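# Slide the open parts bin into the shelf's empty slot

## Task

Move the open-fronted bin from the table into the empty space in the shelf's row of bins. Its open side must face outward like its neighbours, and its parts must stay inside it. The board overhead is low, so tilting the bin may be needed. It must end fully inserted, behind the shelf's front lip, and no parts may move between the other bins.

## Robot and tools

Robot: a two-armed robot stands on the floor at the near edge of a table. Its arms are left_arm (the robot's own left, on the +y side) and right_arm. Each arm ends in a parallel gripper. The fingers point along the gripper's +z axis and close along its y axis. The reported gripper position is the point between the finger pads, about 1 cm short of the fingertips. Cameras: cam_left_wrist and cam_right_wrist, both 672x504, on the wrists.

Scene frame: the origin is at table-top height (z = 0), above the centre of the robot's foot. +x points forward over the table, +y to the robot's left, +z up. The table top starts near x = +0.15 m and may sit at an angle to the robot. Reported positions (metres) and quaternions (wxyz) can be off by a few centimetres, more so at long reach.

Row format (shared by execute_actions and move): one flat list of 14 numbers, each between -1 and 1. The first 7 are left_arm: dx, dy, dz, rx, ry, rz, opening. The last 7 are the same for right_arm. Both arms are always included. dx to dz and rx to rz are offsets, not poses. They count from that arm's Hand target as it stood when the action or move began, along the scene axes. 1.0 equals 0.6 m of travel or 180 degrees of turn. rx, ry, rz form one rotation vector, turning about the Hand target's position. A translation longer than 1.0 may be shortened. Opening is absolute: +1 is fully open (0.094 m), -1 is closed. Writing six zeros re-requests the current Hand target; to keep a gripper as it is, repeat its present opening, since 0 means half open.

execute_actions(actions, cameras): actions is a list of actions. Each action is a list of up to 15 rows, one per 1/30 s step. A short table repeats its last row until 15 steps have run. Every row of an action counts from the pose at that action's start, so the same offset sent again moves the arm further. An empty list only returns state and images.

move(target, speed, blend, opening_speed, blocking, cameras): drives each gripper in a straight line toward an offset from its Hand target. target is one 14-number row, or a list of up to 15 rows that all count from the same starting Hand targets. speed is top speed in m/s (0.002 to 4.3, default 0.25; turning is capped at twice that in rad/s), one value or one per row. blend (m) rounds the corners of a list. opening_speed (0.2 or more per second on the -1..+1 scale) closes the fingers gradually; use a low value on fragile items. blocking=false returns early while the move keeps running. All paths finish together and are cut off after 10 s. Moves do not avoid obstacles or the other arm, and faster moves stray more and hit harder. Keep paths away from an arm's own base, which can flip its shoulder posture.

wait(seconds, cameras): 0 to 10 s, arms hold their last command. stop(cameras): brakes a running move. zoom_image(camera, region): region is [x0, y0, x1, y1] pixels of that camera's latest image, at most 504x504. finished_scene(scene): give the current scene number; final and irreversible, and the bin must stay in place afterward with no help from the robot.

Reading results: each result gives end_effector_position, end_effector_quat_wxyz, Hand target (the last commanded pose, after orientation is clipped to within 40 degrees of the measured one), Tool commands, Joint positions (last value is the measured opening in metres), Joint velocities ("within noise" means at rest), Joint torques and grip_effort_nm. grip_measured uses the opening scale; empty, it may read up to about 2.7 mm wide, and on a firmly held hard part a little narrower than the part. It tracks the command up to the force limit, so it does not reveal contact. To release, command well above it. A move adds a "move:" line: done (within 10 mm and 2 degrees), off_target, moving, held or fault, plus limits (paced = pose clipped, held = steps withheld). Neither done nor off_target tells you about contact. A gripper can rest a centimetre or more short of its target from friction or weight alone; a later command, even all zeros, asks again, or send the remaining gap as an offset. An arm blocked by an object keeps pushing until you command its target back past the gripper.

Cautions: no drops, no releasing parts while they move, no slams or hard pushes. Nothing may fall off the table or be left off it. Never let the arms strike or squeeze each other, including closing one gripper on the other's fingers; the clearance check does not guard gripper-to-gripper contact. Loose objects may get an occasional brief shove. Holding loads, long stretched reaches or pushing at unreachable poses heats motors; a MOTOR HOT line warns at 85 °C, and at 100 °C that arm goes limp for 30 to 60 s or more (OVER-TEMPERATURE FAULT). Joint ranges (rad): waist -2.880 to 2.880, shoulder 0.000 to 3.142, elbow 0.000 to 3.019 (straight at 2.964), wrist pitch -1.693 to 1.571, wrist yaw -1.571 to 1.571, wrist roll -2.094 to 2.094. The robot keeps running while you compose replies.

Each tool is called by a JSON object that holds its "api" and its "payload".

## Session

{"api": "execute_actions", "payload": {"actions": []}}

Scene clock: 0.00 s.
left_arm: end_effector_position=(+0.4694, +0.1206, +0.3127) grip_measured=+1.000 grip_effort_nm=n/a end_effector_quat_wxyz=(+0.467, +0.657, +0.531, -0.260) | right_arm: end_effector_position=(+0.8214, -0.1988, +0.1559) grip_measured=+1.000 grip_effort_nm=n/a end_effector_quat_wxyz=(-0.001, -0.268, +0.960, -0.078)
Joint positions: left_arm=[0.949 1.736 0.541 0.136 0.747 2.033 0.094] | right_arm=[-0.731 2.241 1.795 -0.568 0.642 -0.603 0.094]
Joint velocities: within noise
Joint torques (N m): no reading
Motor temperatures (°C): left_arm=[25 28 29 28 26 26 26] | right_arm=[27 27 24 26 25 25 25]
Heat: left arm: hottest elbow 29 °C; right arm: hottest waist 27 °C.
Hand target: left_arm +0.4677, +0.1200, +0.3143; +0.467, +0.657, +0.530, -0.261 | right_arm +0.8256, -0.2008, +0.1548; +0.001, -0.265, +0.961, -0.080
Tool commands: left_gripper/opening=+1.0 right_gripper/opening=+1.0

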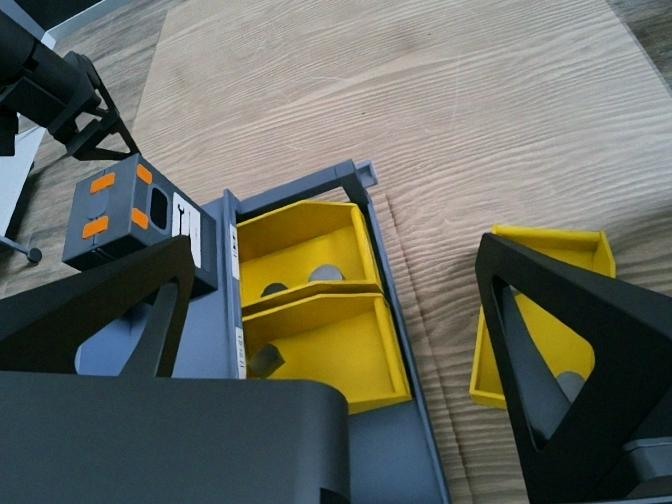

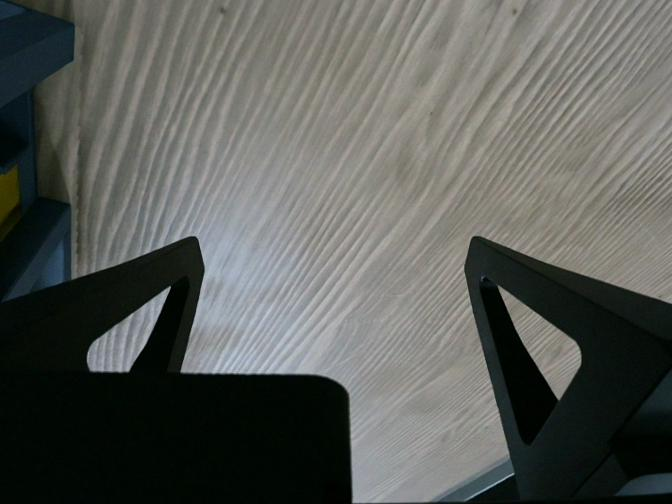

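{"api": "zoom_image", "payload": {"camera": "cam_left_wrist", "region": [180, 130, 480, 430]}}

{"api": "zoom_image", "payload": {"camera": "cam_left_wrist", "region": [0, 0, 300, 500]}}

{"api": "zoom_image", "payload": {"camera": "cam_left_wrist", "region": [430, 180, 672, 504]}}

Scaled by 1.680 from the camera's 672x504 image, which has a finer 960x720 frame.

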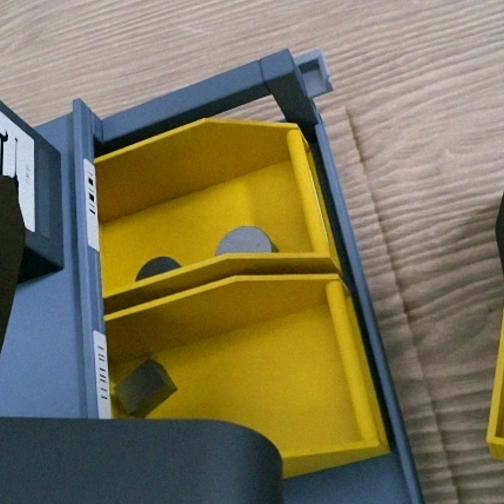

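Scaled by 1.008 from the camera's 672x504 image, which has a finer 960x720 frame.

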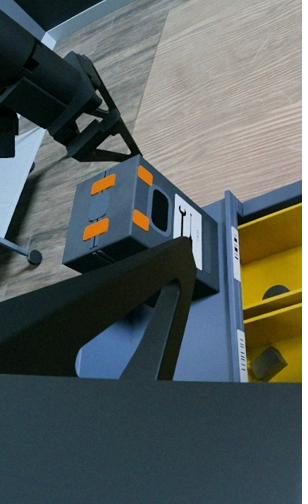

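Scaled by 1.556 from the camera's 672x504 image, which has a finer 960x720 frame.

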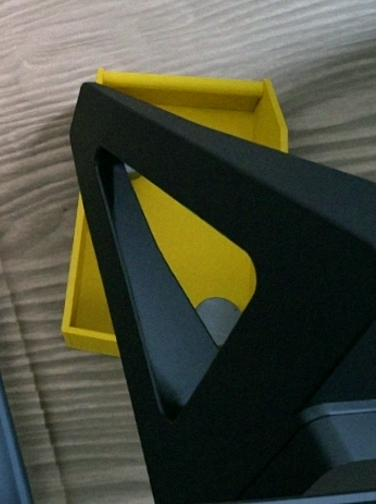

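{"api": "move", "payload": {"target": [[-0.2, 0.0, 0.2, 0, 0, 0, 1, 0,0,0,0,0,0,1],[-0.28, 0.05, 0.3, 0.059, 0.2285, 0.511, 1, 0,0,0,0,0,0,1]], "speed": 0.4}}

Scene clock: 30.87 s.
left_arm: end_effector_position=(+0.3506, +0.1235, +0.4316) grip_measured=+1.000 grip_effort_nm=-0.037 end_effector_quat_wxyz=(+0.476, +0.635, +0.562, -0.234) | right_arm: end_effector_position=(+0.8214, -0.1988, +0.1559) grip_measured=+1.000 grip_effort_nm=-0.037 end_effector_quat_wxyz=(-0.001, -0.268, +0.960, -0.078)
Joint positions: left_arm=[0.837 1.199 0.051 0.281 0.669 1.802 0.094] | right_arm=[-0.731 2.241 1.795 -0.568 0.642 -0.603 0.094]
Joint velocities: within noise
Joint torques (N m): left_arm=[-0.79 -1.85 -0.02 0.12 0.8 -0.01] | right_arm=[10.81 -20.42 6.75 0.16 0.07 -0.03]
Motor temperatures (°C): left_arm=[26 29 29 27 27 26 26] | right_arm=[28 32 26 26 25 25 25]
Heat: left arm: hottest shoulder 29 °C; right arm: hottest shoulder 32 °C.
Hand target: left_arm +0.3487, +0.1229, +0.4298; +0.473, +0.636, +0.561, -0.239 (not the last commanded pose) | right_arm +0.8256, -0.2008, +0.1548; +0.001, -0.265, +0.961, -0.080
Off the commanded pose: left_arm 0.085 m, 96 deg | right_arm 0.005 m, 1 deg.
move: held (left_arm; a check stopped the path); path passed 1 of 2 targets; limits=held
pose unreachable (left arm): on one or more control steps of this call, first in action 0 (counted from 0), this arm could not follow its commanded pose, so it was not sent that pose on those steps. It may still have moved: this result reports where it is.
cause: moving toward the commanded pose would bring two parts of the arm too close to each other (its shoulder (the part past joint 1) and its forearm (the part past joint 3), with joints 2 (shoulder) and 3 (elbow) between them).

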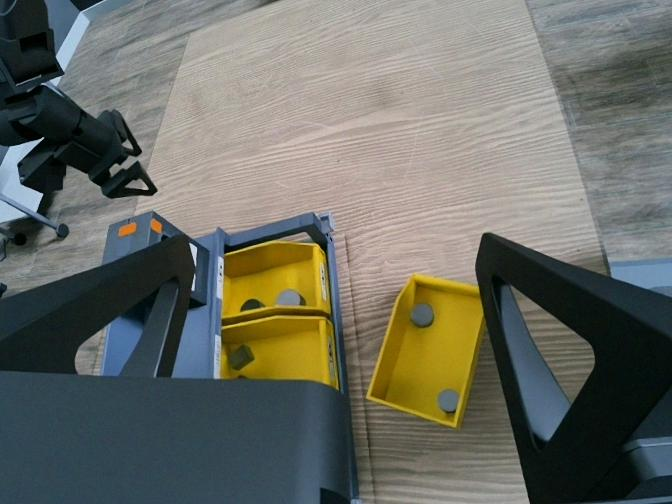

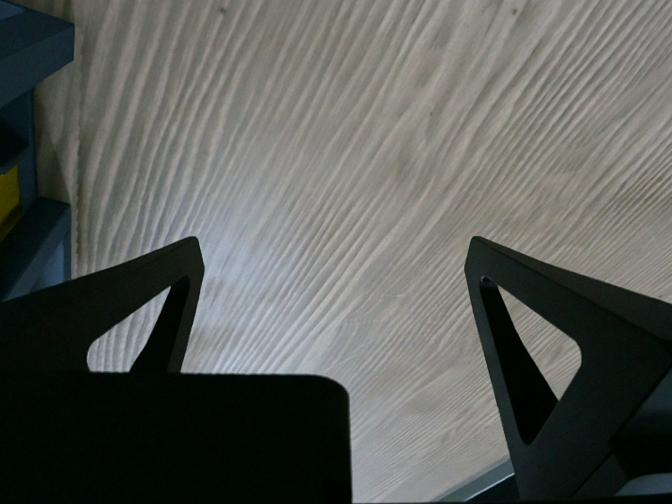

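{"api": "move", "payload": {"target": [[0.2, 0.05, 0.05, 0.1793, 0.3547, 0.477, 1, 0,0,0,0,0,0,1]], "speed": 0.6}}

Scene clock: 42.50 s.
left_arm: end_effector_position=(+0.4548, +0.1558, +0.4569) grip_measured=+1.000 grip_effort_nm=-0.037 end_effector_quat_wxyz=(-0.001, +0.012, +1.000, +0.001) | right_arm: end_effector_position=(+0.8214, -0.1988, +0.1559) grip_measured=+1.000 grip_effort_nm=-0.037 end_effector_quat_wxyz=(-0.001, -0.268, +0.960, -0.078)
Joint positions: left_arm=[0.198 1.261 0.636 -0.79 -0.673 -0.555 0.094] | right_arm=[-0.731 2.241 1.795 -0.568 0.642 -0.603 0.094]
Joint velocities: within noise
Joint torques (N m): left_arm=[-3.78 -3.55 6.83 -0.05 0.02 -0.15] | right_arm=[10.87 -20.37 6.75 0.14 0.07 -0.03]
Motor temperatures (°C): left_arm=[25 29 29 27 27 26 26] | right_arm=[28 34 26 26 25 25 25]
Heat: left arm: hottest shoulder 29 °C; right arm: hottest shoulder 34 °C.
Hand target: left_arm +0.4687, +0.1528, +0.4599; +0.000, +0.000, +1.000, -0.001 | right_arm +0.8256, -0.2008, +0.1548; +0.001, -0.265, +0.961, -0.080
Off the commanded pose: left_arm 0.015 m, 1 deg | right_arm 0.005 m, 1 deg.
move: off_target (left_arm)

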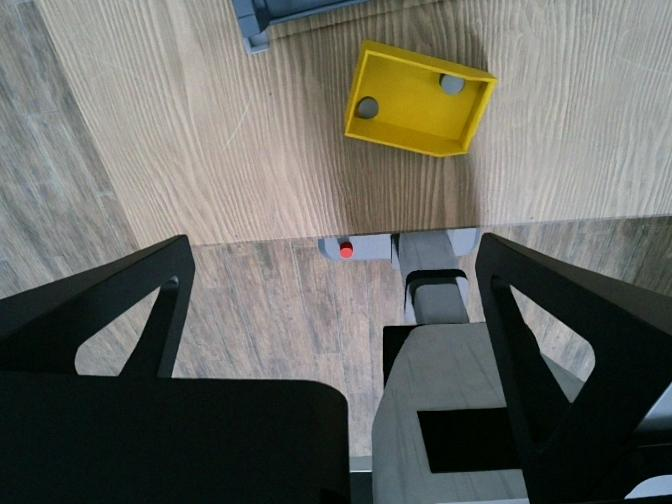

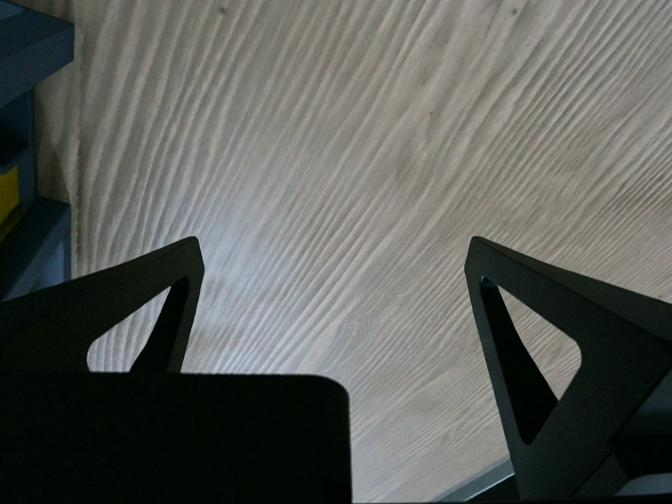

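{"api": "move", "payload": {"target": [[-0.03, 0.0, 0.05, 0, -0.3, 0, 1, 0,0,0,0,0,0,1]], "speed": 0.6, "cameras": ["cam_left_wrist"]}}

Scene clock: 62.27 s.
left_arm: end_effector_position=(+0.4515, +0.1486, +0.4939) grip_measured=+1.000 grip_effort_nm=-0.042 end_effector_quat_wxyz=(+0.456, -0.002, +0.890, -0.008) | right_arm: end_effector_position=(+0.8214, -0.1988, +0.1559) grip_measured=+1.000 grip_effort_nm=-0.037 end_effector_quat_wxyz=(-0.001, -0.268, +0.960, -0.078)
Joint positions: left_arm=[-0.024 1.552 0.08 1.331 -0.998 0.314 0.094] | right_arm=[-0.731 2.241 1.795 -0.568 0.642 -0.603 0.094]
Joint velocities: within noise
Joint torques (N m): left_arm=[-2.08 -1.55 1.39 1.94 0.29 0.01] | right_arm=[10.81 -20.42 6.75 0.14 0.07 -0.03]
Motor temperatures (°C): left_arm=[26 28 31 27 27 26 26] | right_arm=[29 35 27 26 25 25 25]
Heat: left arm: hottest elbow 31 °C; right arm: hottest shoulder 35 °C.
Hand target: left_arm +0.4506, +0.1528, +0.4898; +0.454, +0.000, +0.891, -0.001 | right_arm +0.8256, -0.2008, +0.1548; +0.001, -0.265, +0.961, -0.080
Off the commanded pose: left_arm 0.006 m, 1 deg | right_arm 0.005 m, 1 deg.
move: done
Images, in order (width x height): cam_left_wrist 672x504.

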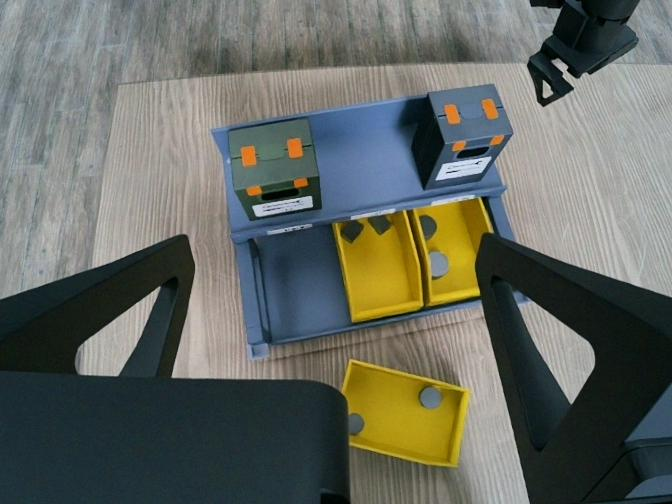

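{"api": "zoom_image", "payload": {"camera": "cam_left_wrist", "region": [200, 70, 560, 370]}}

{"api": "zoom_image", "payload": {"camera": "cam_left_wrist", "region": [320, 300, 520, 504]}}

Scaled by 1.400 from the camera's 672x504 image, which has a finer 960x720 frame.

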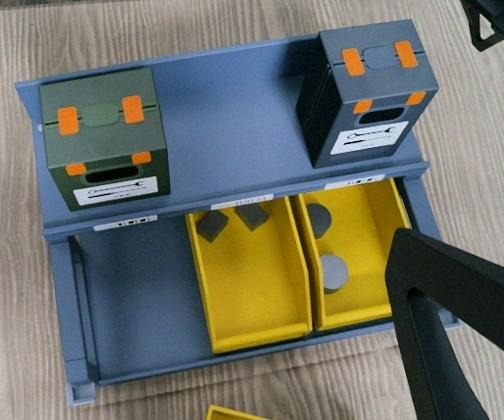

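Scaled by 2.471 from the camera's 672x504 image, which has a finer 960x720 frame.

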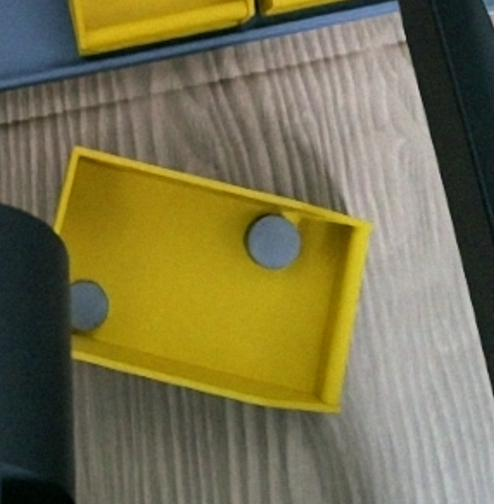

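{"api": "move", "payload": {"target": [[-0.06, 0.02, -0.25, 0.0082, -0.0872, 0.06, 1, 0,0,0,0,0,0,1]], "speed": 0.4, "cameras": ["cam_left_wrist"]}}

Scene clock: 141.97 s.
left_arm: end_effector_position=(+0.4149, +0.1638, +0.3424) grip_measured=+1.000 grip_effort_nm=-0.046 end_effector_quat_wxyz=(+0.334, -0.103, +0.934, +0.071) | right_arm: end_effector_position=(+0.8214, -0.1988, +0.1559) grip_measured=+1.000 grip_effort_nm=-0.037 end_effector_quat_wxyz=(-0.001, -0.268, +0.960, -0.078)
Joint positions: left_arm=[0.278 2.198 0.222 1.568 -0.982 0.023 0.094] | right_arm=[-0.731 2.241 1.795 -0.568 0.642 -0.603 0.094]
Joint velocities: within noise
Joint torques (N m): left_arm=[-5.25 -4.25 -1.96 1.72 -0.22 -0.15] | right_arm=[10.87 -20.42 6.76 0.16 0.07 -0.03]
Motor temperatures (°C): left_arm=[25 28 29 28 27 26 26] | right_arm=[29 39 28 25 25 25 25]
Heat: left arm: hottest elbow 29 °C; right arm: hottest shoulder 39 °C.
Hand target: left_arm +0.4146, +0.1649, +0.3398; +0.569, -0.077, +0.817, +0.054 | right_arm +0.8256, -0.2008, +0.1548; +0.001, -0.265, +0.961, -0.080
Off the commanded pose: left_arm 0.003 m, 30 deg | right_arm 0.005 m, 1 deg.
joint sent to its limit (left arm) — joint 4 (wrist pitch), upper limit. The joint targets are off in orientation, not in position.
move: off_target (left_arm)
Images, in order (width x height): cam_left_wrist 672x504.

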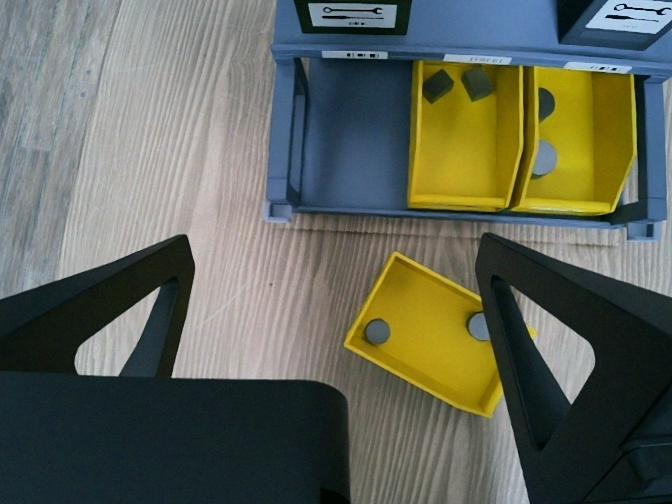

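{"api": "zoom_image", "payload": {"camera": "cam_left_wrist", "region": [250, 30, 500, 240]}}

{"api": "zoom_image", "payload": {"camera": "cam_left_wrist", "region": [450, 30, 672, 240]}}

{"api": "zoom_image", "payload": {"camera": "cam_left_wrist", "region": [330, 230, 550, 430]}}

Scaled by 2.016 from the camera's 672x504 image, which has a finer 960x720 frame.

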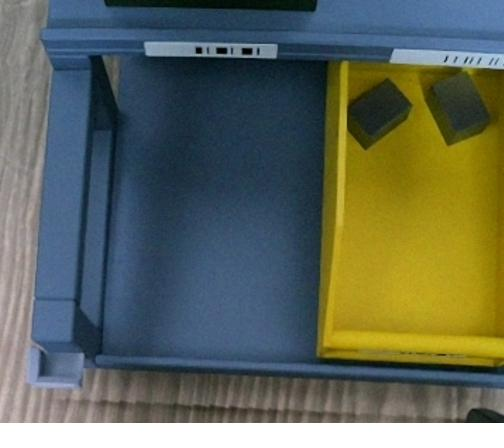

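Scaled by 2.270 from the camera's 672x504 image, which has a finer 960x720 frame.

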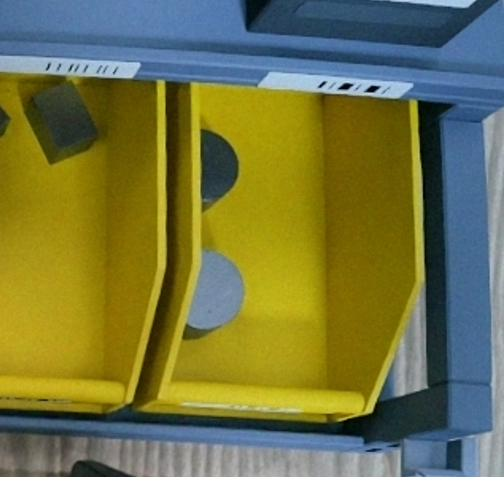

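Scaled by 2.291 from the camera's 672x504 image, which has a finer 960x720 frame.

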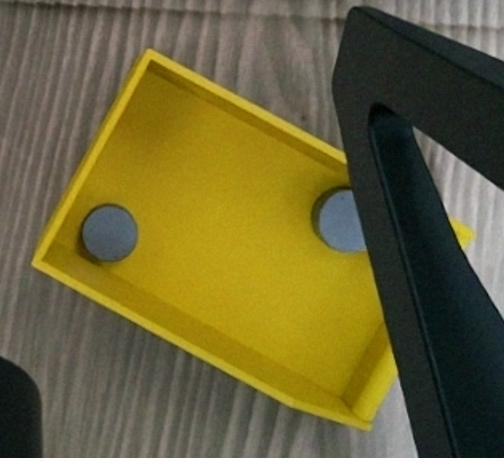

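{"api": "move", "payload": {"target": [[0,0,0,0,0,0,1, -0.3,-0.1,0.2,0,0,0,1],[0,0,0,0,0,0,1,-0.409,-0.115,-0.02,0.5146,-0.1853,0.3311,1]], "speed": 0.5}}

Scene clock: 202.47 s.
left_arm: end_effector_position=(+0.4147, +0.1643, +0.3422) grip_measured=+1.000 grip_effort_nm=-0.042 end_effector_quat_wxyz=(+0.334, -0.105, +0.934, +0.072) | right_arm: end_effector_position=(+0.5868, -0.2674, +0.1493) grip_measured=+1.000 grip_effort_nm=-0.032 end_effector_quat_wxyz=(+0.387, -0.470, +0.652, +0.451)
Joint positions: left_arm=[0.278 2.199 0.222 1.568 -0.985 0.02 0.094] | right_arm=[-1.278 2.19 1.411 -0.848 -0.93 -2.082 0.094]
Joint velocities: within noise
Joint torques (N m): left_arm=[-5.36 -4.48 -1.88 1.74 -0.25 -0.16] | right_arm=[3.08 -15.56 0.87 -1.51 -0.37 -0.13]
Motor temperatures (°C): left_arm=[26 28 29 28 26 26 26] | right_arm=[29 40 28 25 25 25 25]
Heat: left arm: hottest elbow 29 °C; right arm: hottest shoulder 40 °C.
Hand target: left_arm +0.4147, +0.1649, +0.3398; +0.569, -0.078, +0.817, +0.054 | right_arm +0.5802, -0.2699, +0.1428; +0.450, -0.542, +0.454, +0.546
Off the commanded pose: left_arm 0.003 m, 30 deg | right_arm 0.010 m, 28 deg.
joint sent to its limit (left arm) — joint 4 (wrist pitch), upper limit. The joint targets are off in orientation, not in position.
joint sent to its limit (right arm) — joint 6 (wrist roll), lower limit. The joint targets are off in orientation, not in position.
move: off_target (left_arm, right_arm)

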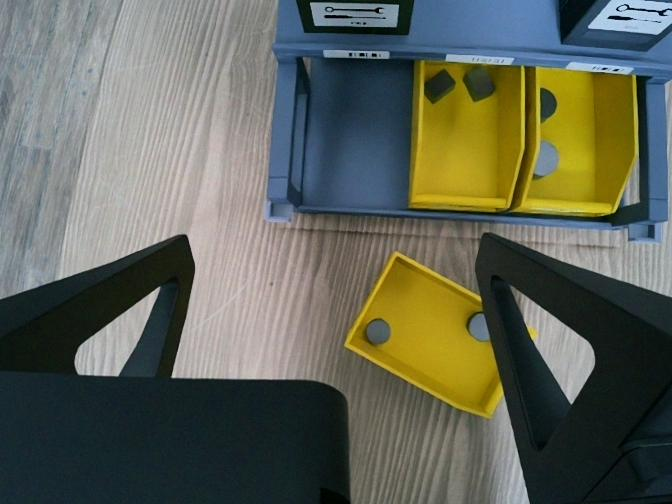

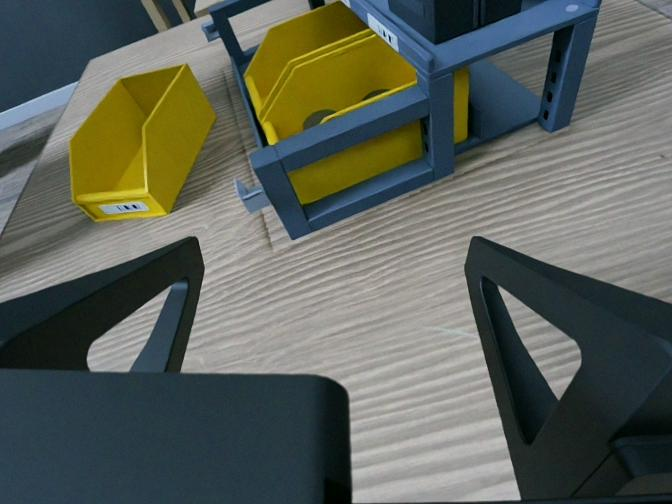

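Very informative view.

{"api": "zoom_image", "payload": {"camera": "cam_right_wrist", "region": [190, 0, 610, 250]}}

{"api": "zoom_image", "payload": {"camera": "cam_right_wrist", "region": [50, 30, 250, 230]}}

Scaled by 1.200 from the camera's 672x504 image, which has a finer 960x720 frame.

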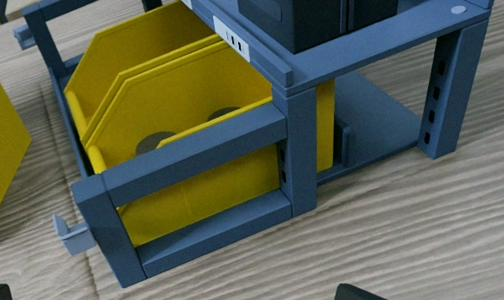

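Scaled by 2.520 from the camera's 672x504 image, which has a finer 960x720 frame.

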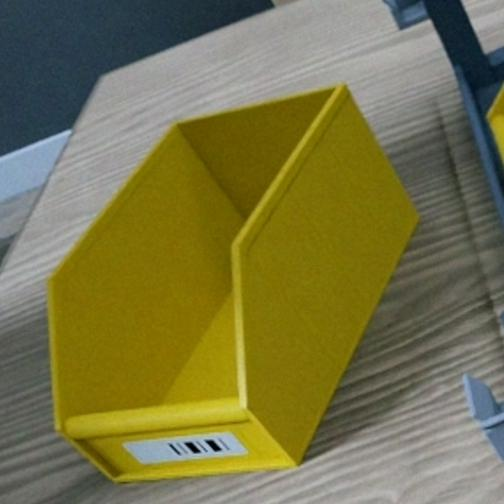

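{"api": "move", "payload": {"target": [[-0.091,-0.325,-0.2,0.0152,0.3902,-0.1271,1, 0,0,0,0,0,0,1]], "speed": 0.4}}

Scene clock: 241.67 s.
left_arm: end_effector_position=(+0.3673, -0.0222, +0.2181) grip_measured=+1.000 grip_effort_nm=-0.046 end_effector_quat_wxyz=(+0.001, +0.125, +0.992, +0.003) | right_arm: end_effector_position=(+0.5860, -0.2674, +0.1493) grip_measured=+1.000 grip_effort_nm=-0.042 end_effector_quat_wxyz=(+0.385, -0.470, +0.653, +0.452)
Joint positions: left_arm=[0.181 2.302 0.806 0.072 -0.68 -0.348 0.094] | right_arm=[-1.278 2.19 1.411 -0.852 -0.927 -2.083 0.094]
Joint velocities: within noise
Joint torques (N m): left_arm=[-11.11 -7.41 0.36 -0.01 0.05 -0.18] | right_arm=[3.14 -15.62 0.98 -1.54 -0.39 -0.16]
Motor temperatures (°C): left_arm=[26 29 29 28 26 26 26] | right_arm=[28 37 26 26 25 25 25]
Heat: left arm: hottest shoulder 29 °C; right arm: hottest shoulder 37 °C.
Hand target: left_arm +0.3598, -0.0300, +0.2198; +0.000, +0.134, +0.991, +0.000 | right_arm +0.5802, -0.2699, +0.1428; +0.450, -0.542, +0.454, +0.546
Off the commanded pose: left_arm 0.011 m, 1 deg | right_arm 0.009 m, 28 deg.
joint sent to its limit (right arm) — joint 6 (wrist roll), lower limit. The joint targets are off in orientation, not in position.
move: off_target (left_arm, right_arm)

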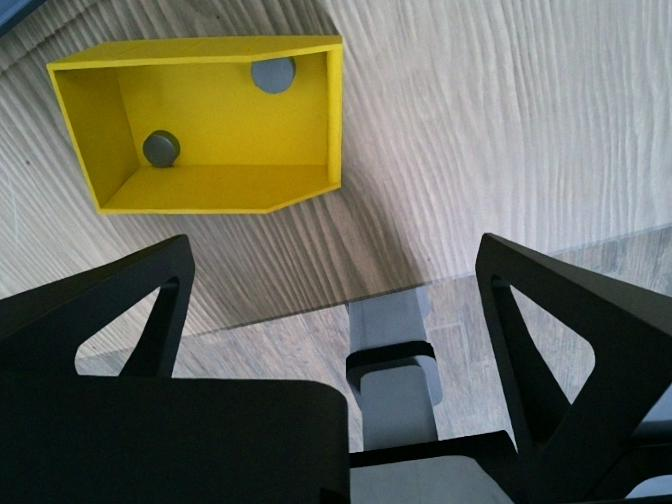

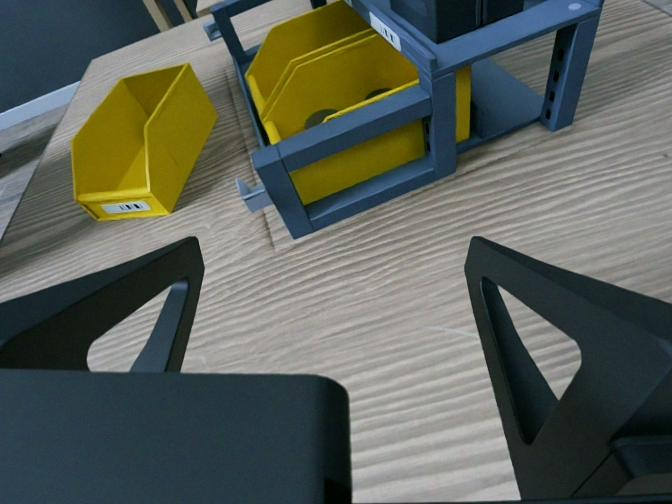

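{"api": "move", "payload": {"target": [[-0.018,0,-0.2,0,0,0,0.1, 0,0,0,0,0,0,1]], "speed": 0.2}}

Scene clock: 254.27 s.
left_arm: end_effector_position=(+0.3505, -0.0335, +0.1062) grip_measured=+0.102 grip_effort_nm=-0.139 end_effector_quat_wxyz=(+0.002, +0.136, +0.991, -0.001) | right_arm: end_effector_position=(+0.5859, -0.2674, +0.1493) grip_measured=+1.000 grip_effort_nm=-0.037 end_effector_quat_wxyz=(+0.385, -0.470, +0.653, +0.452)
Joint positions: left_arm=[0.331 2.602 0.962 0.336 -0.642 -0.136 0.052] | right_arm=[-1.278 2.19 1.411 -0.852 -0.927 -2.083 0.094]
Joint velocities: within noise
Joint torques (N m): left_arm=[-8 -7.41 -1.17 0.69 0.06 0.04] | right_arm=[3.14 -15.56 0.99 -1.65 -0.4 -0.15]
Motor temperatures (°C): left_arm=[26 29 29 27 26 26 26] | right_arm=[28 36 25 26 25 25 25]
Heat: left arm: hottest shoulder 29 °C; right arm: hottest shoulder 36 °C.
Hand target: left_arm +0.3491, -0.0302, +0.0998; +0.000, +0.134, +0.991, -0.001 | right_arm +0.5802, -0.2699, +0.1428; +0.450, -0.542, +0.454, +0.546
Off the commanded pose: left_arm 0.007 m, 0 deg | right_arm 0.009 m, 28 deg.
joint sent to its limit (right arm) — joint 6 (wrist roll), lower limit. The joint targets are off in orientation, not in position.
move: off_target (right_arm)

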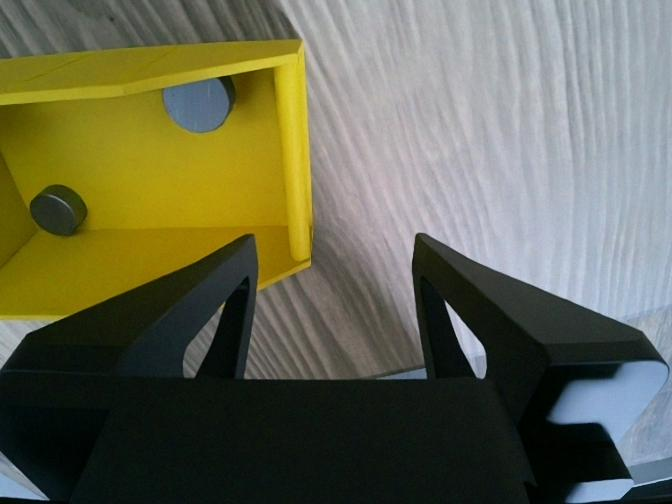

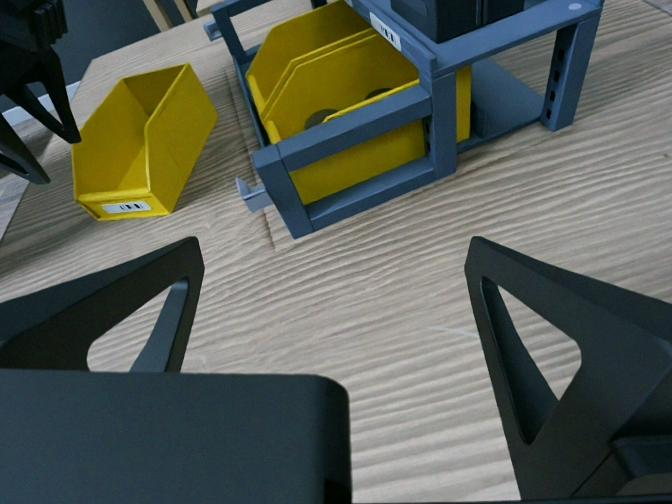

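{"api": "move", "payload": {"target": [[0.0108,0.0268,-0.055,0,0,0,-0.2, 0,0,0,0,0,0,1]], "speed": 0.15, "cameras": ["cam_left_wrist"]}}

Scene clock: 285.13 s.
left_arm: end_effector_position=(+0.3588, -0.0176, +0.0736) grip_measured=-0.198 grip_effort_nm=-0.129 end_effector_quat_wxyz=(+0.003, +0.135, +0.991, -0.002) | right_arm: end_effector_position=(+0.5858, -0.2674, +0.1493) grip_measured=+1.000 grip_effort_nm=-0.037 end_effector_quat_wxyz=(+0.385, -0.470, +0.653, +0.452)
Joint positions: left_arm=[0.42 2.646 0.997 0.409 -0.616 -0.032 0.038] | right_arm=[-1.278 2.19 1.411 -0.852 -0.927 -2.083 0.094]
Joint velocities: within noise
Joint torques (N m): left_arm=[-7.82 -6.95 -1.58 0.81 0.07 0.01] | right_arm=[3.14 -15.62 0.98 -1.65 -0.41 -0.16]
Motor temperatures (°C): left_arm=[27 30 29 27 26 26 26] | right_arm=[28 36 25 26 25 25 25]
Heat: left arm: hottest shoulder 30 °C; right arm: hottest shoulder 36 °C.
Hand target: left_arm +0.3556, -0.0140, +0.0668; +0.000, +0.134, +0.991, +0.000 | right_arm +0.5802, -0.2699, +0.1428; +0.450, -0.542, +0.454, +0.546
Off the commanded pose: left_arm 0.008 m, 0 deg | right_arm 0.009 m, 28 deg.
joint sent to its limit (right arm) — joint 6 (wrist roll), lower limit. The joint targets are off in orientation, not in position.
move: off_target (right_arm)
Images, in order (width x height): cam_left_wrist 672x504.

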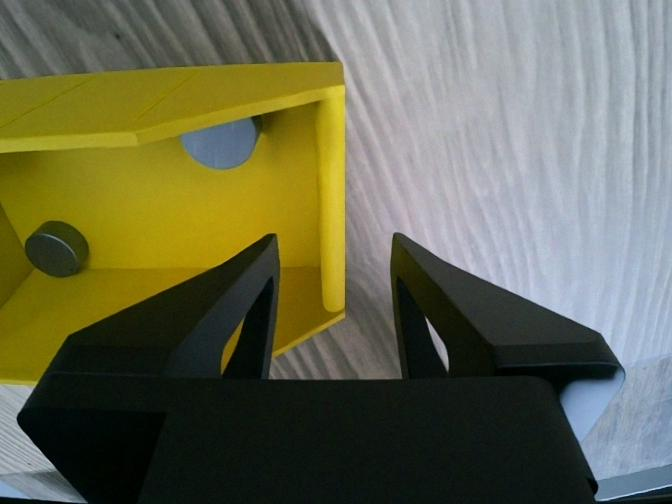

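{"api": "move", "payload": {"target": [[-0.006,0.004,-0.062,0,0,0,-0.2, 0,0,0,0,0,0,1]], "speed": 0.1}}

Scene clock: 291.23 s.
left_arm: end_effector_position=(+0.3549, -0.0161, +0.0362) grip_measured=-0.198 grip_effort_nm=-0.144 end_effector_quat_wxyz=(+0.002, +0.136, +0.991, -0.002) | right_arm: end_effector_position=(+0.5858, -0.2674, +0.1493) grip_measured=+1.000 grip_effort_nm=-0.037 end_effector_quat_wxyz=(+0.385, -0.470, +0.653, +0.452)
Joint positions: left_arm=[0.477 2.731 1.069 0.459 -0.596 0.035 0.038] | right_arm=[-1.278 2.19 1.411 -0.852 -0.927 -2.083 0.094]
Joint velocities: within noise
Joint torques (N m): left_arm=[-7.59 -6.77 -1.89 0.73 0.09 0.07] | right_arm=[3.14 -15.62 0.98 -1.65 -0.41 -0.17]
Motor temperatures (°C): left_arm=[27 29 29 27 26 26 26] | right_arm=[28 36 25 26 25 25 25]
Heat: left arm: hottest shoulder 29 °C; right arm: hottest shoulder 36 °C.
Hand target: left_arm +0.3521, -0.0117, +0.0296; +0.000, +0.134, +0.991, -0.001 | right_arm +0.5802, -0.2699, +0.1428; +0.450, -0.542, +0.454, +0.546
Off the commanded pose: left_arm 0.008 m, 0 deg | right_arm 0.009 m, 28 deg.
joint sent to its limit (right arm) — joint 6 (wrist roll), lower limit. The joint targets are off in orientation, not in position.
move: off_target (right_arm)

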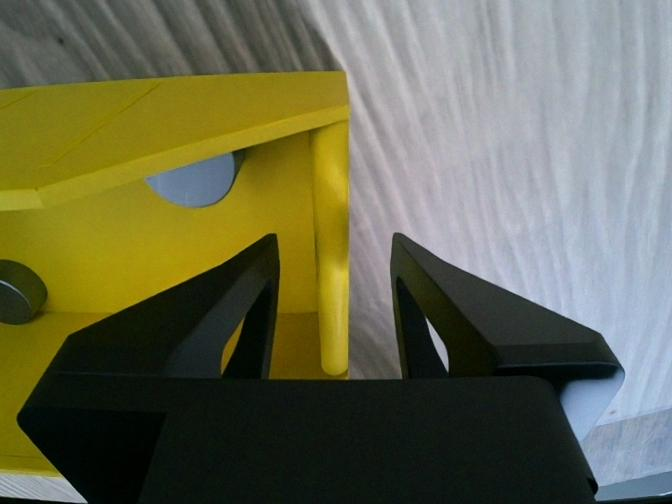

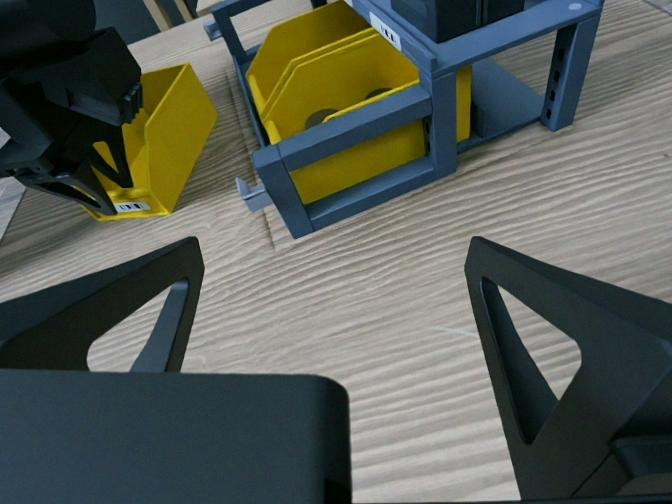

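{"api": "zoom_image", "payload": {"camera": "cam_right_wrist", "region": [0, 30, 250, 250]}}

{"api": "zoom_image", "payload": {"camera": "cam_left_wrist", "region": [210, 70, 460, 400]}}

Scaled by 2.016 from the camera's 672x504 image, which has a finer 960x720 frame.

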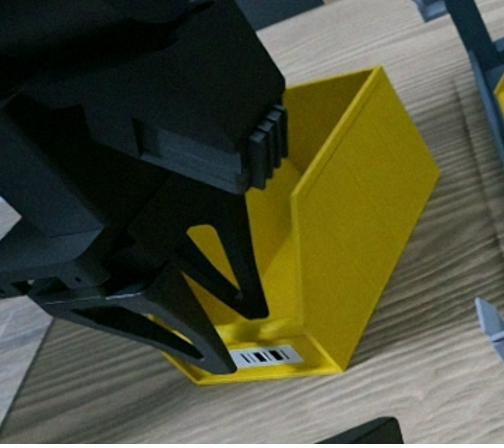

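Scaled by 1.527 from the camera's 672x504 image, which has a finer 960x720 frame.

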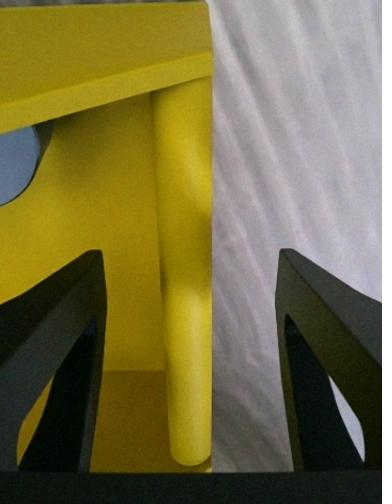

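{"api": "move", "payload": {"target": [[0,0,0,0,0,0,-1, 0,0,0,0,0,0,1]], "opening_speed": 0.5}}

Scene clock: 301.70 s.
left_arm: end_effector_position=(+0.3550, -0.0158, +0.0360) grip_measured=-0.798 grip_effort_nm=-1.062 end_effector_quat_wxyz=(+0.002, +0.136, +0.991, -0.002) | right_arm: end_effector_position=(+0.5858, -0.2674, +0.1493) grip_measured=+1.000 grip_effort_nm=-0.046 end_effector_quat_wxyz=(+0.385, -0.470, +0.653, +0.452)
Joint positions: left_arm=[0.478 2.731 1.069 0.459 -0.596 0.035 0.009] | right_arm=[-1.278 2.19 1.411 -0.852 -0.927 -2.083 0.094]
Joint velocities: within noise
Joint torques (N m): left_arm=[-7.65 -6.77 -1.91 0.73 0.1 0.03] | right_arm=[3.08 -15.56 0.99 -1.66 -0.41 -0.16]
Motor temperatures (°C): left_arm=[27 30 29 27 26 26 26] | right_arm=[28 36 25 26 25 25 25]
Heat: left arm: hottest shoulder 30 °C; right arm: hottest shoulder 36 °C.
Hand target: left_arm +0.3521, -0.0117, +0.0296; +0.000, +0.133, +0.991, -0.001 | right_arm +0.5802, -0.2699, +0.1428; +0.450, -0.542, +0.454, +0.546
Off the commanded pose: left_arm 0.008 m, 0 deg | right_arm 0.009 m, 28 deg.
joint sent to its limit (right arm) — joint 6 (wrist roll), lower limit. The joint targets are off in orientation, not in position.
move: off_target (right_arm)

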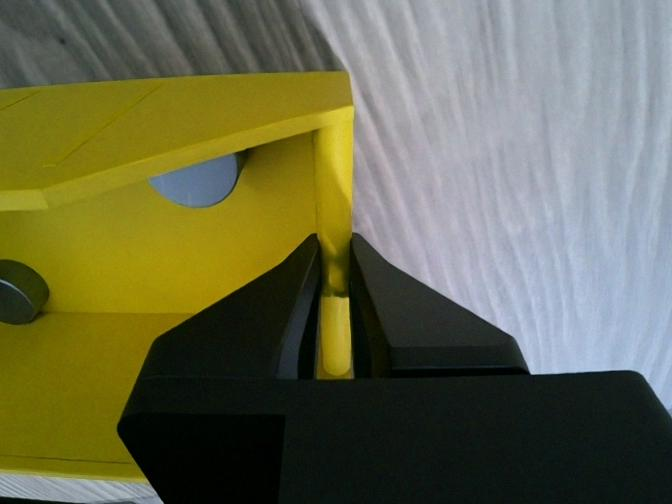

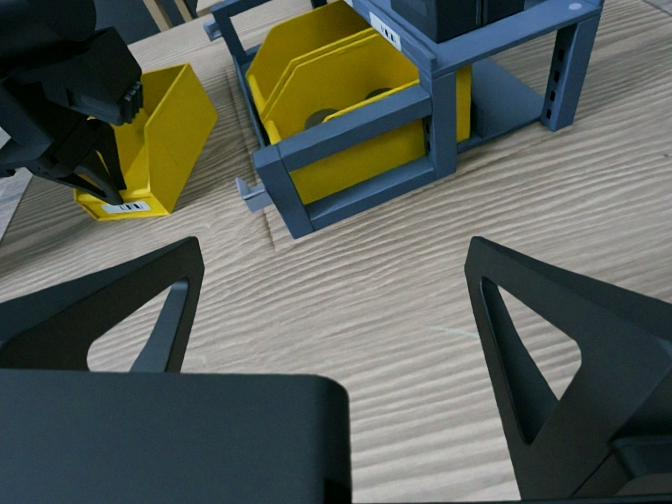

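{"api": "move", "payload": {"target": [[0,0,0.1,0,0,0,-1, 0,0,0,0,0,0,1]], "speed": 0.08}}

Scene clock: 305.10 s.
left_arm: end_effector_position=(+0.3528, -0.0097, +0.0738) grip_measured=-0.799 grip_effort_nm=-1.062 end_effector_quat_wxyz=(-0.003, +0.125, +0.992, +0.000) | right_arm: end_effector_position=(+0.5858, -0.2674, +0.1493) grip_measured=+1.000 grip_effort_nm=-0.032 end_effector_quat_wxyz=(+0.385, -0.470, +0.653, +0.452)
Joint positions: left_arm=[0.432 2.644 0.979 0.419 -0.612 -0.046 0.009] | right_arm=[-1.278 2.19 1.411 -0.852 -0.927 -2.083 0.094]
Joint velocities: within noise
Joint torques (N m): left_arm=[-11.58 -9.93 -4.15 -0.03 -0.46 -0.18] | right_arm=[3.08 -15.56 0.99 -1.65 -0.4 -0.16]
Motor temperatures (°C): left_arm=[27 30 29 27 26 26 27] | right_arm=[28 35 25 26 25 25 25]
Heat: left arm: hottest shoulder 30 °C; right arm: hottest shoulder 35 °C.
Hand target: left_arm +0.3521, -0.0117, +0.0896; +0.000, +0.134, +0.991, -0.001 | right_arm +0.5802, -0.2699, +0.1428; +0.450, -0.542, +0.454, +0.546
Off the commanded pose: left_arm 0.016 m, 1 deg | right_arm 0.009 m, 28 deg.
joint sent to its limit (right arm) — joint 6 (wrist roll), lower limit. The joint targets are off in orientation, not in position.
move: off_target (left_arm, right_arm)

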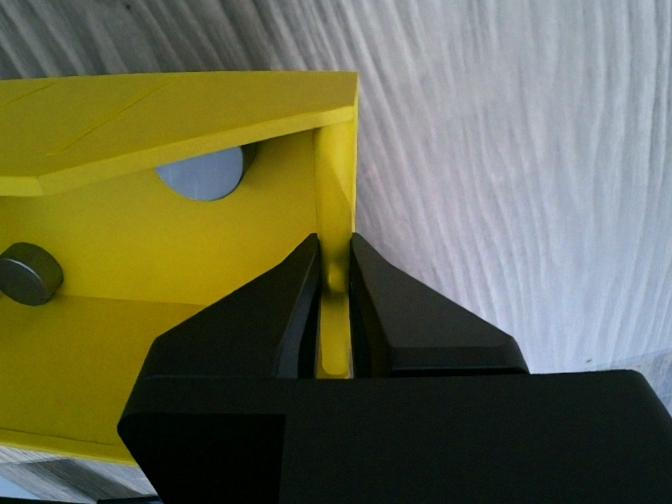

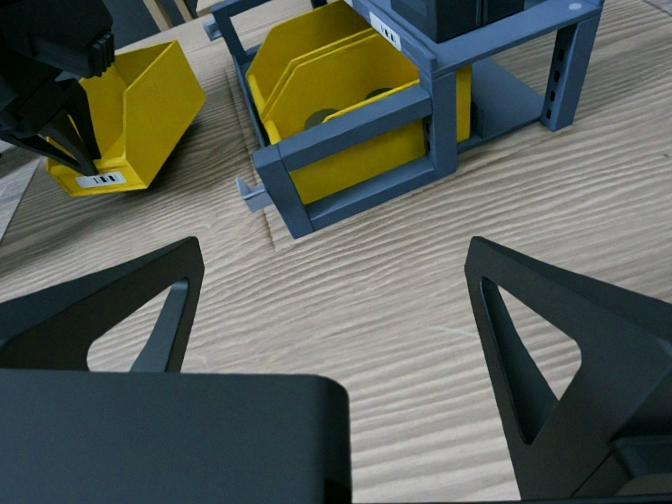

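{"api": "zoom_image", "payload": {"camera": "cam_right_wrist", "region": [0, 0, 250, 250]}}

Scaled by 2.016 from the camera's 672x504 image, which has a finer 960x720 frame.

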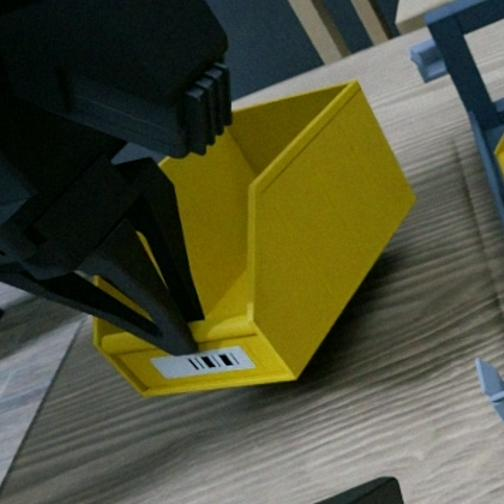

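{"api": "move", "payload": {"target": [[0,0,0.15,0,0,0,-1, 0,0,0,0,0,0,1]], "speed": 0.1}}

Scene clock: 326.17 s.
left_arm: end_effector_position=(+0.3504, -0.0091, +0.1651) grip_measured=-0.799 grip_effort_nm=-1.072 end_effector_quat_wxyz=(-0.008, +0.127, +0.992, +0.000) | right_arm: end_effector_position=(+0.5858, -0.2674, +0.1493) grip_measured=+1.000 grip_effort_nm=-0.037 end_effector_quat_wxyz=(+0.385, -0.471, +0.653, +0.452)
Joint positions: left_arm=[0.283 2.432 0.823 0.245 -0.651 -0.227 0.009] | right_arm=[-1.278 2.19 1.411 -0.852 -0.927 -2.083 0.094]
Joint velocities: within noise
Joint torques (N m): left_arm=[-11.52 -10.29 -2.54 -0.2 -0.47 -0.21] | right_arm=[3.14 -15.62 0.96 -1.63 -0.41 -0.16]
Motor temperatures (°C): left_arm=[27 30 30 27 26 26 28] | right_arm=[28 35 24 26 25 25 25]
Heat: left arm: hottest shoulder 30 °C; right arm: hottest shoulder 35 °C.
Hand target: left_arm +0.3521, -0.0118, +0.1797; +0.000, +0.134, +0.991, -0.001 | right_arm +0.5802, -0.2699, +0.1428; +0.450, -0.542, +0.454, +0.546
Off the commanded pose: left_arm 0.015 m, 1 deg | right_arm 0.009 m, 28 deg.
joint sent to its limit (right arm) — joint 6 (wrist roll), lower limit. The joint targets are off in orientation, not in position.
move: off_target (left_arm, right_arm)

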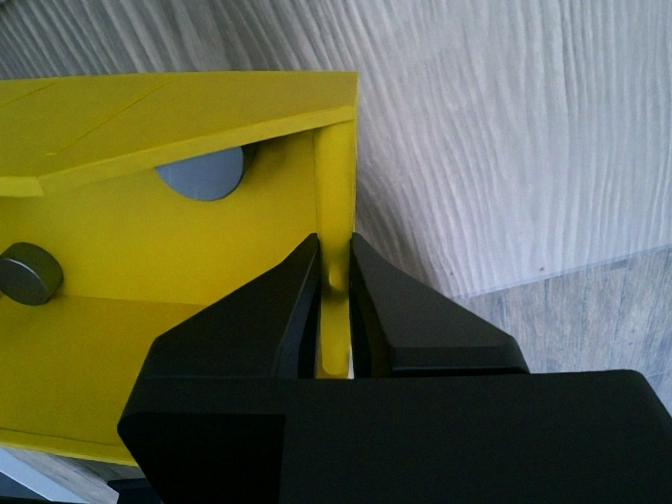

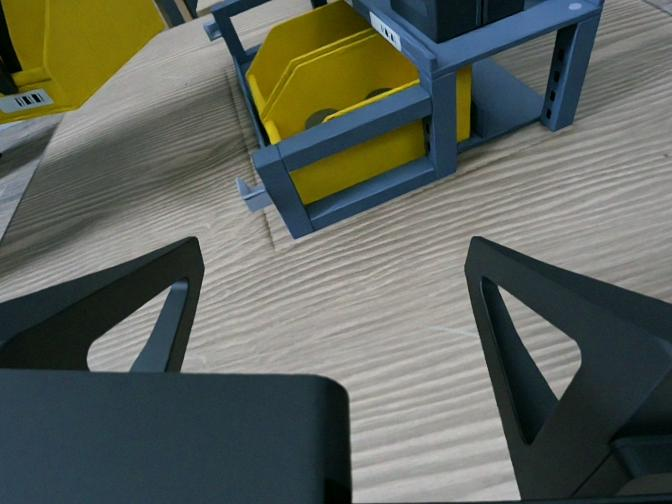

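{"api": "move", "payload": {"target": [[0,0,0.06,0,0,0,-1, 0,0,0,0,0,0,1],[0.07,0.282,0.07,0,0,-0.354,-1, 0,0,0,0,0,0,1]], "speed": 0.2}}

Scene clock: 388.80 s.
left_arm: end_effector_position=(+0.3920, +0.1495, +0.2156) grip_measured=-0.799 grip_effort_nm=-1.062 end_effector_quat_wxyz=(-0.006, +0.641, +0.768, -0.006) | right_arm: end_effector_position=(+0.5858, -0.2674, +0.1493) grip_measured=+1.000 grip_effort_nm=-0.037 end_effector_quat_wxyz=(+0.385, -0.471, +0.653, +0.452)
Joint positions: left_arm=[0.606 2.001 0.516 0.334 -0.546 1.282 0.009] | right_arm=[-1.278 2.19 1.411 -0.852 -0.927 -2.083 0.094]
Joint velocities: within noise
Joint torques (N m): left_arm=[-4.84 -9.17 -3.38 0.84 0.11 0.04] | right_arm=[3.14 -15.56 0.99 -1.65 -0.41 -0.16]
Motor temperatures (°C): left_arm=[28 32 29 27 27 26 30] | right_arm=[28 35 24 25 25 25 25]
Heat: left arm: hottest shoulder 32 °C; right arm: hottest shoulder 35 °C.
Hand target: left_arm +0.3941, +0.1575, +0.2217; +0.000, +0.637, +0.771, +0.000 | right_arm +0.5802, -0.2699, +0.1428; +0.450, -0.542, +0.454, +0.546
Off the commanded pose: left_arm 0.010 m, 1 deg | right_arm 0.009 m, 28 deg.
joint sent to its limit (right arm) — joint 6 (wrist roll), lower limit. The joint targets are off in orientation, not in position.
move: off_target (right_arm)

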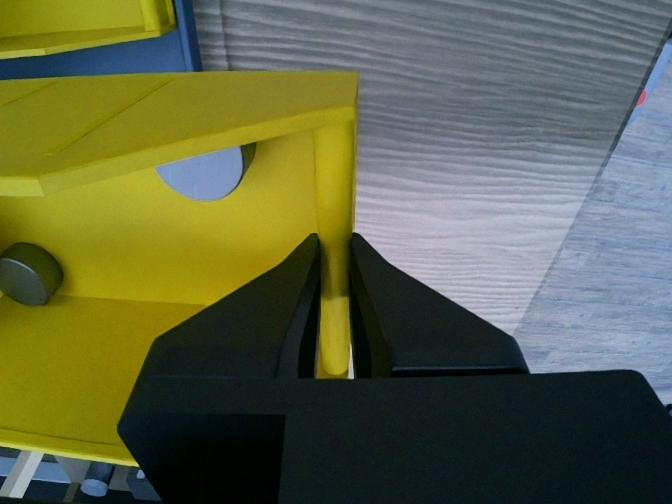

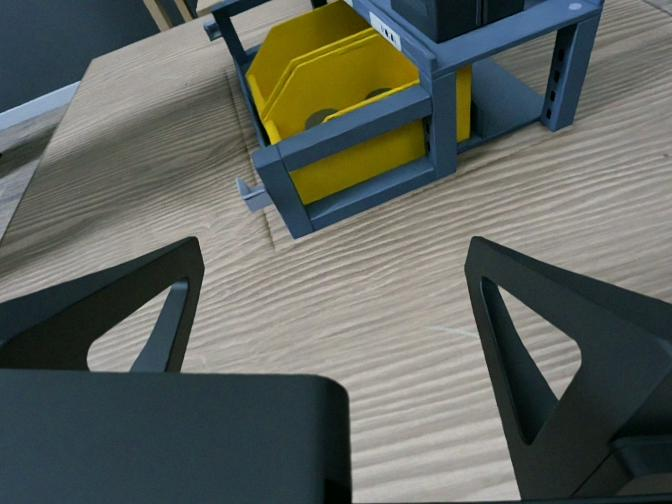

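{"api": "zoom_image", "payload": {"camera": "cam_left_wrist", "region": [0, 0, 380, 250]}}

Scaled by 1.326 from the camera's 672x504 image, which has a finer 960x720 frame.

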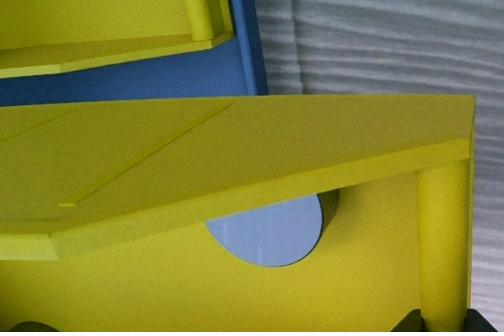

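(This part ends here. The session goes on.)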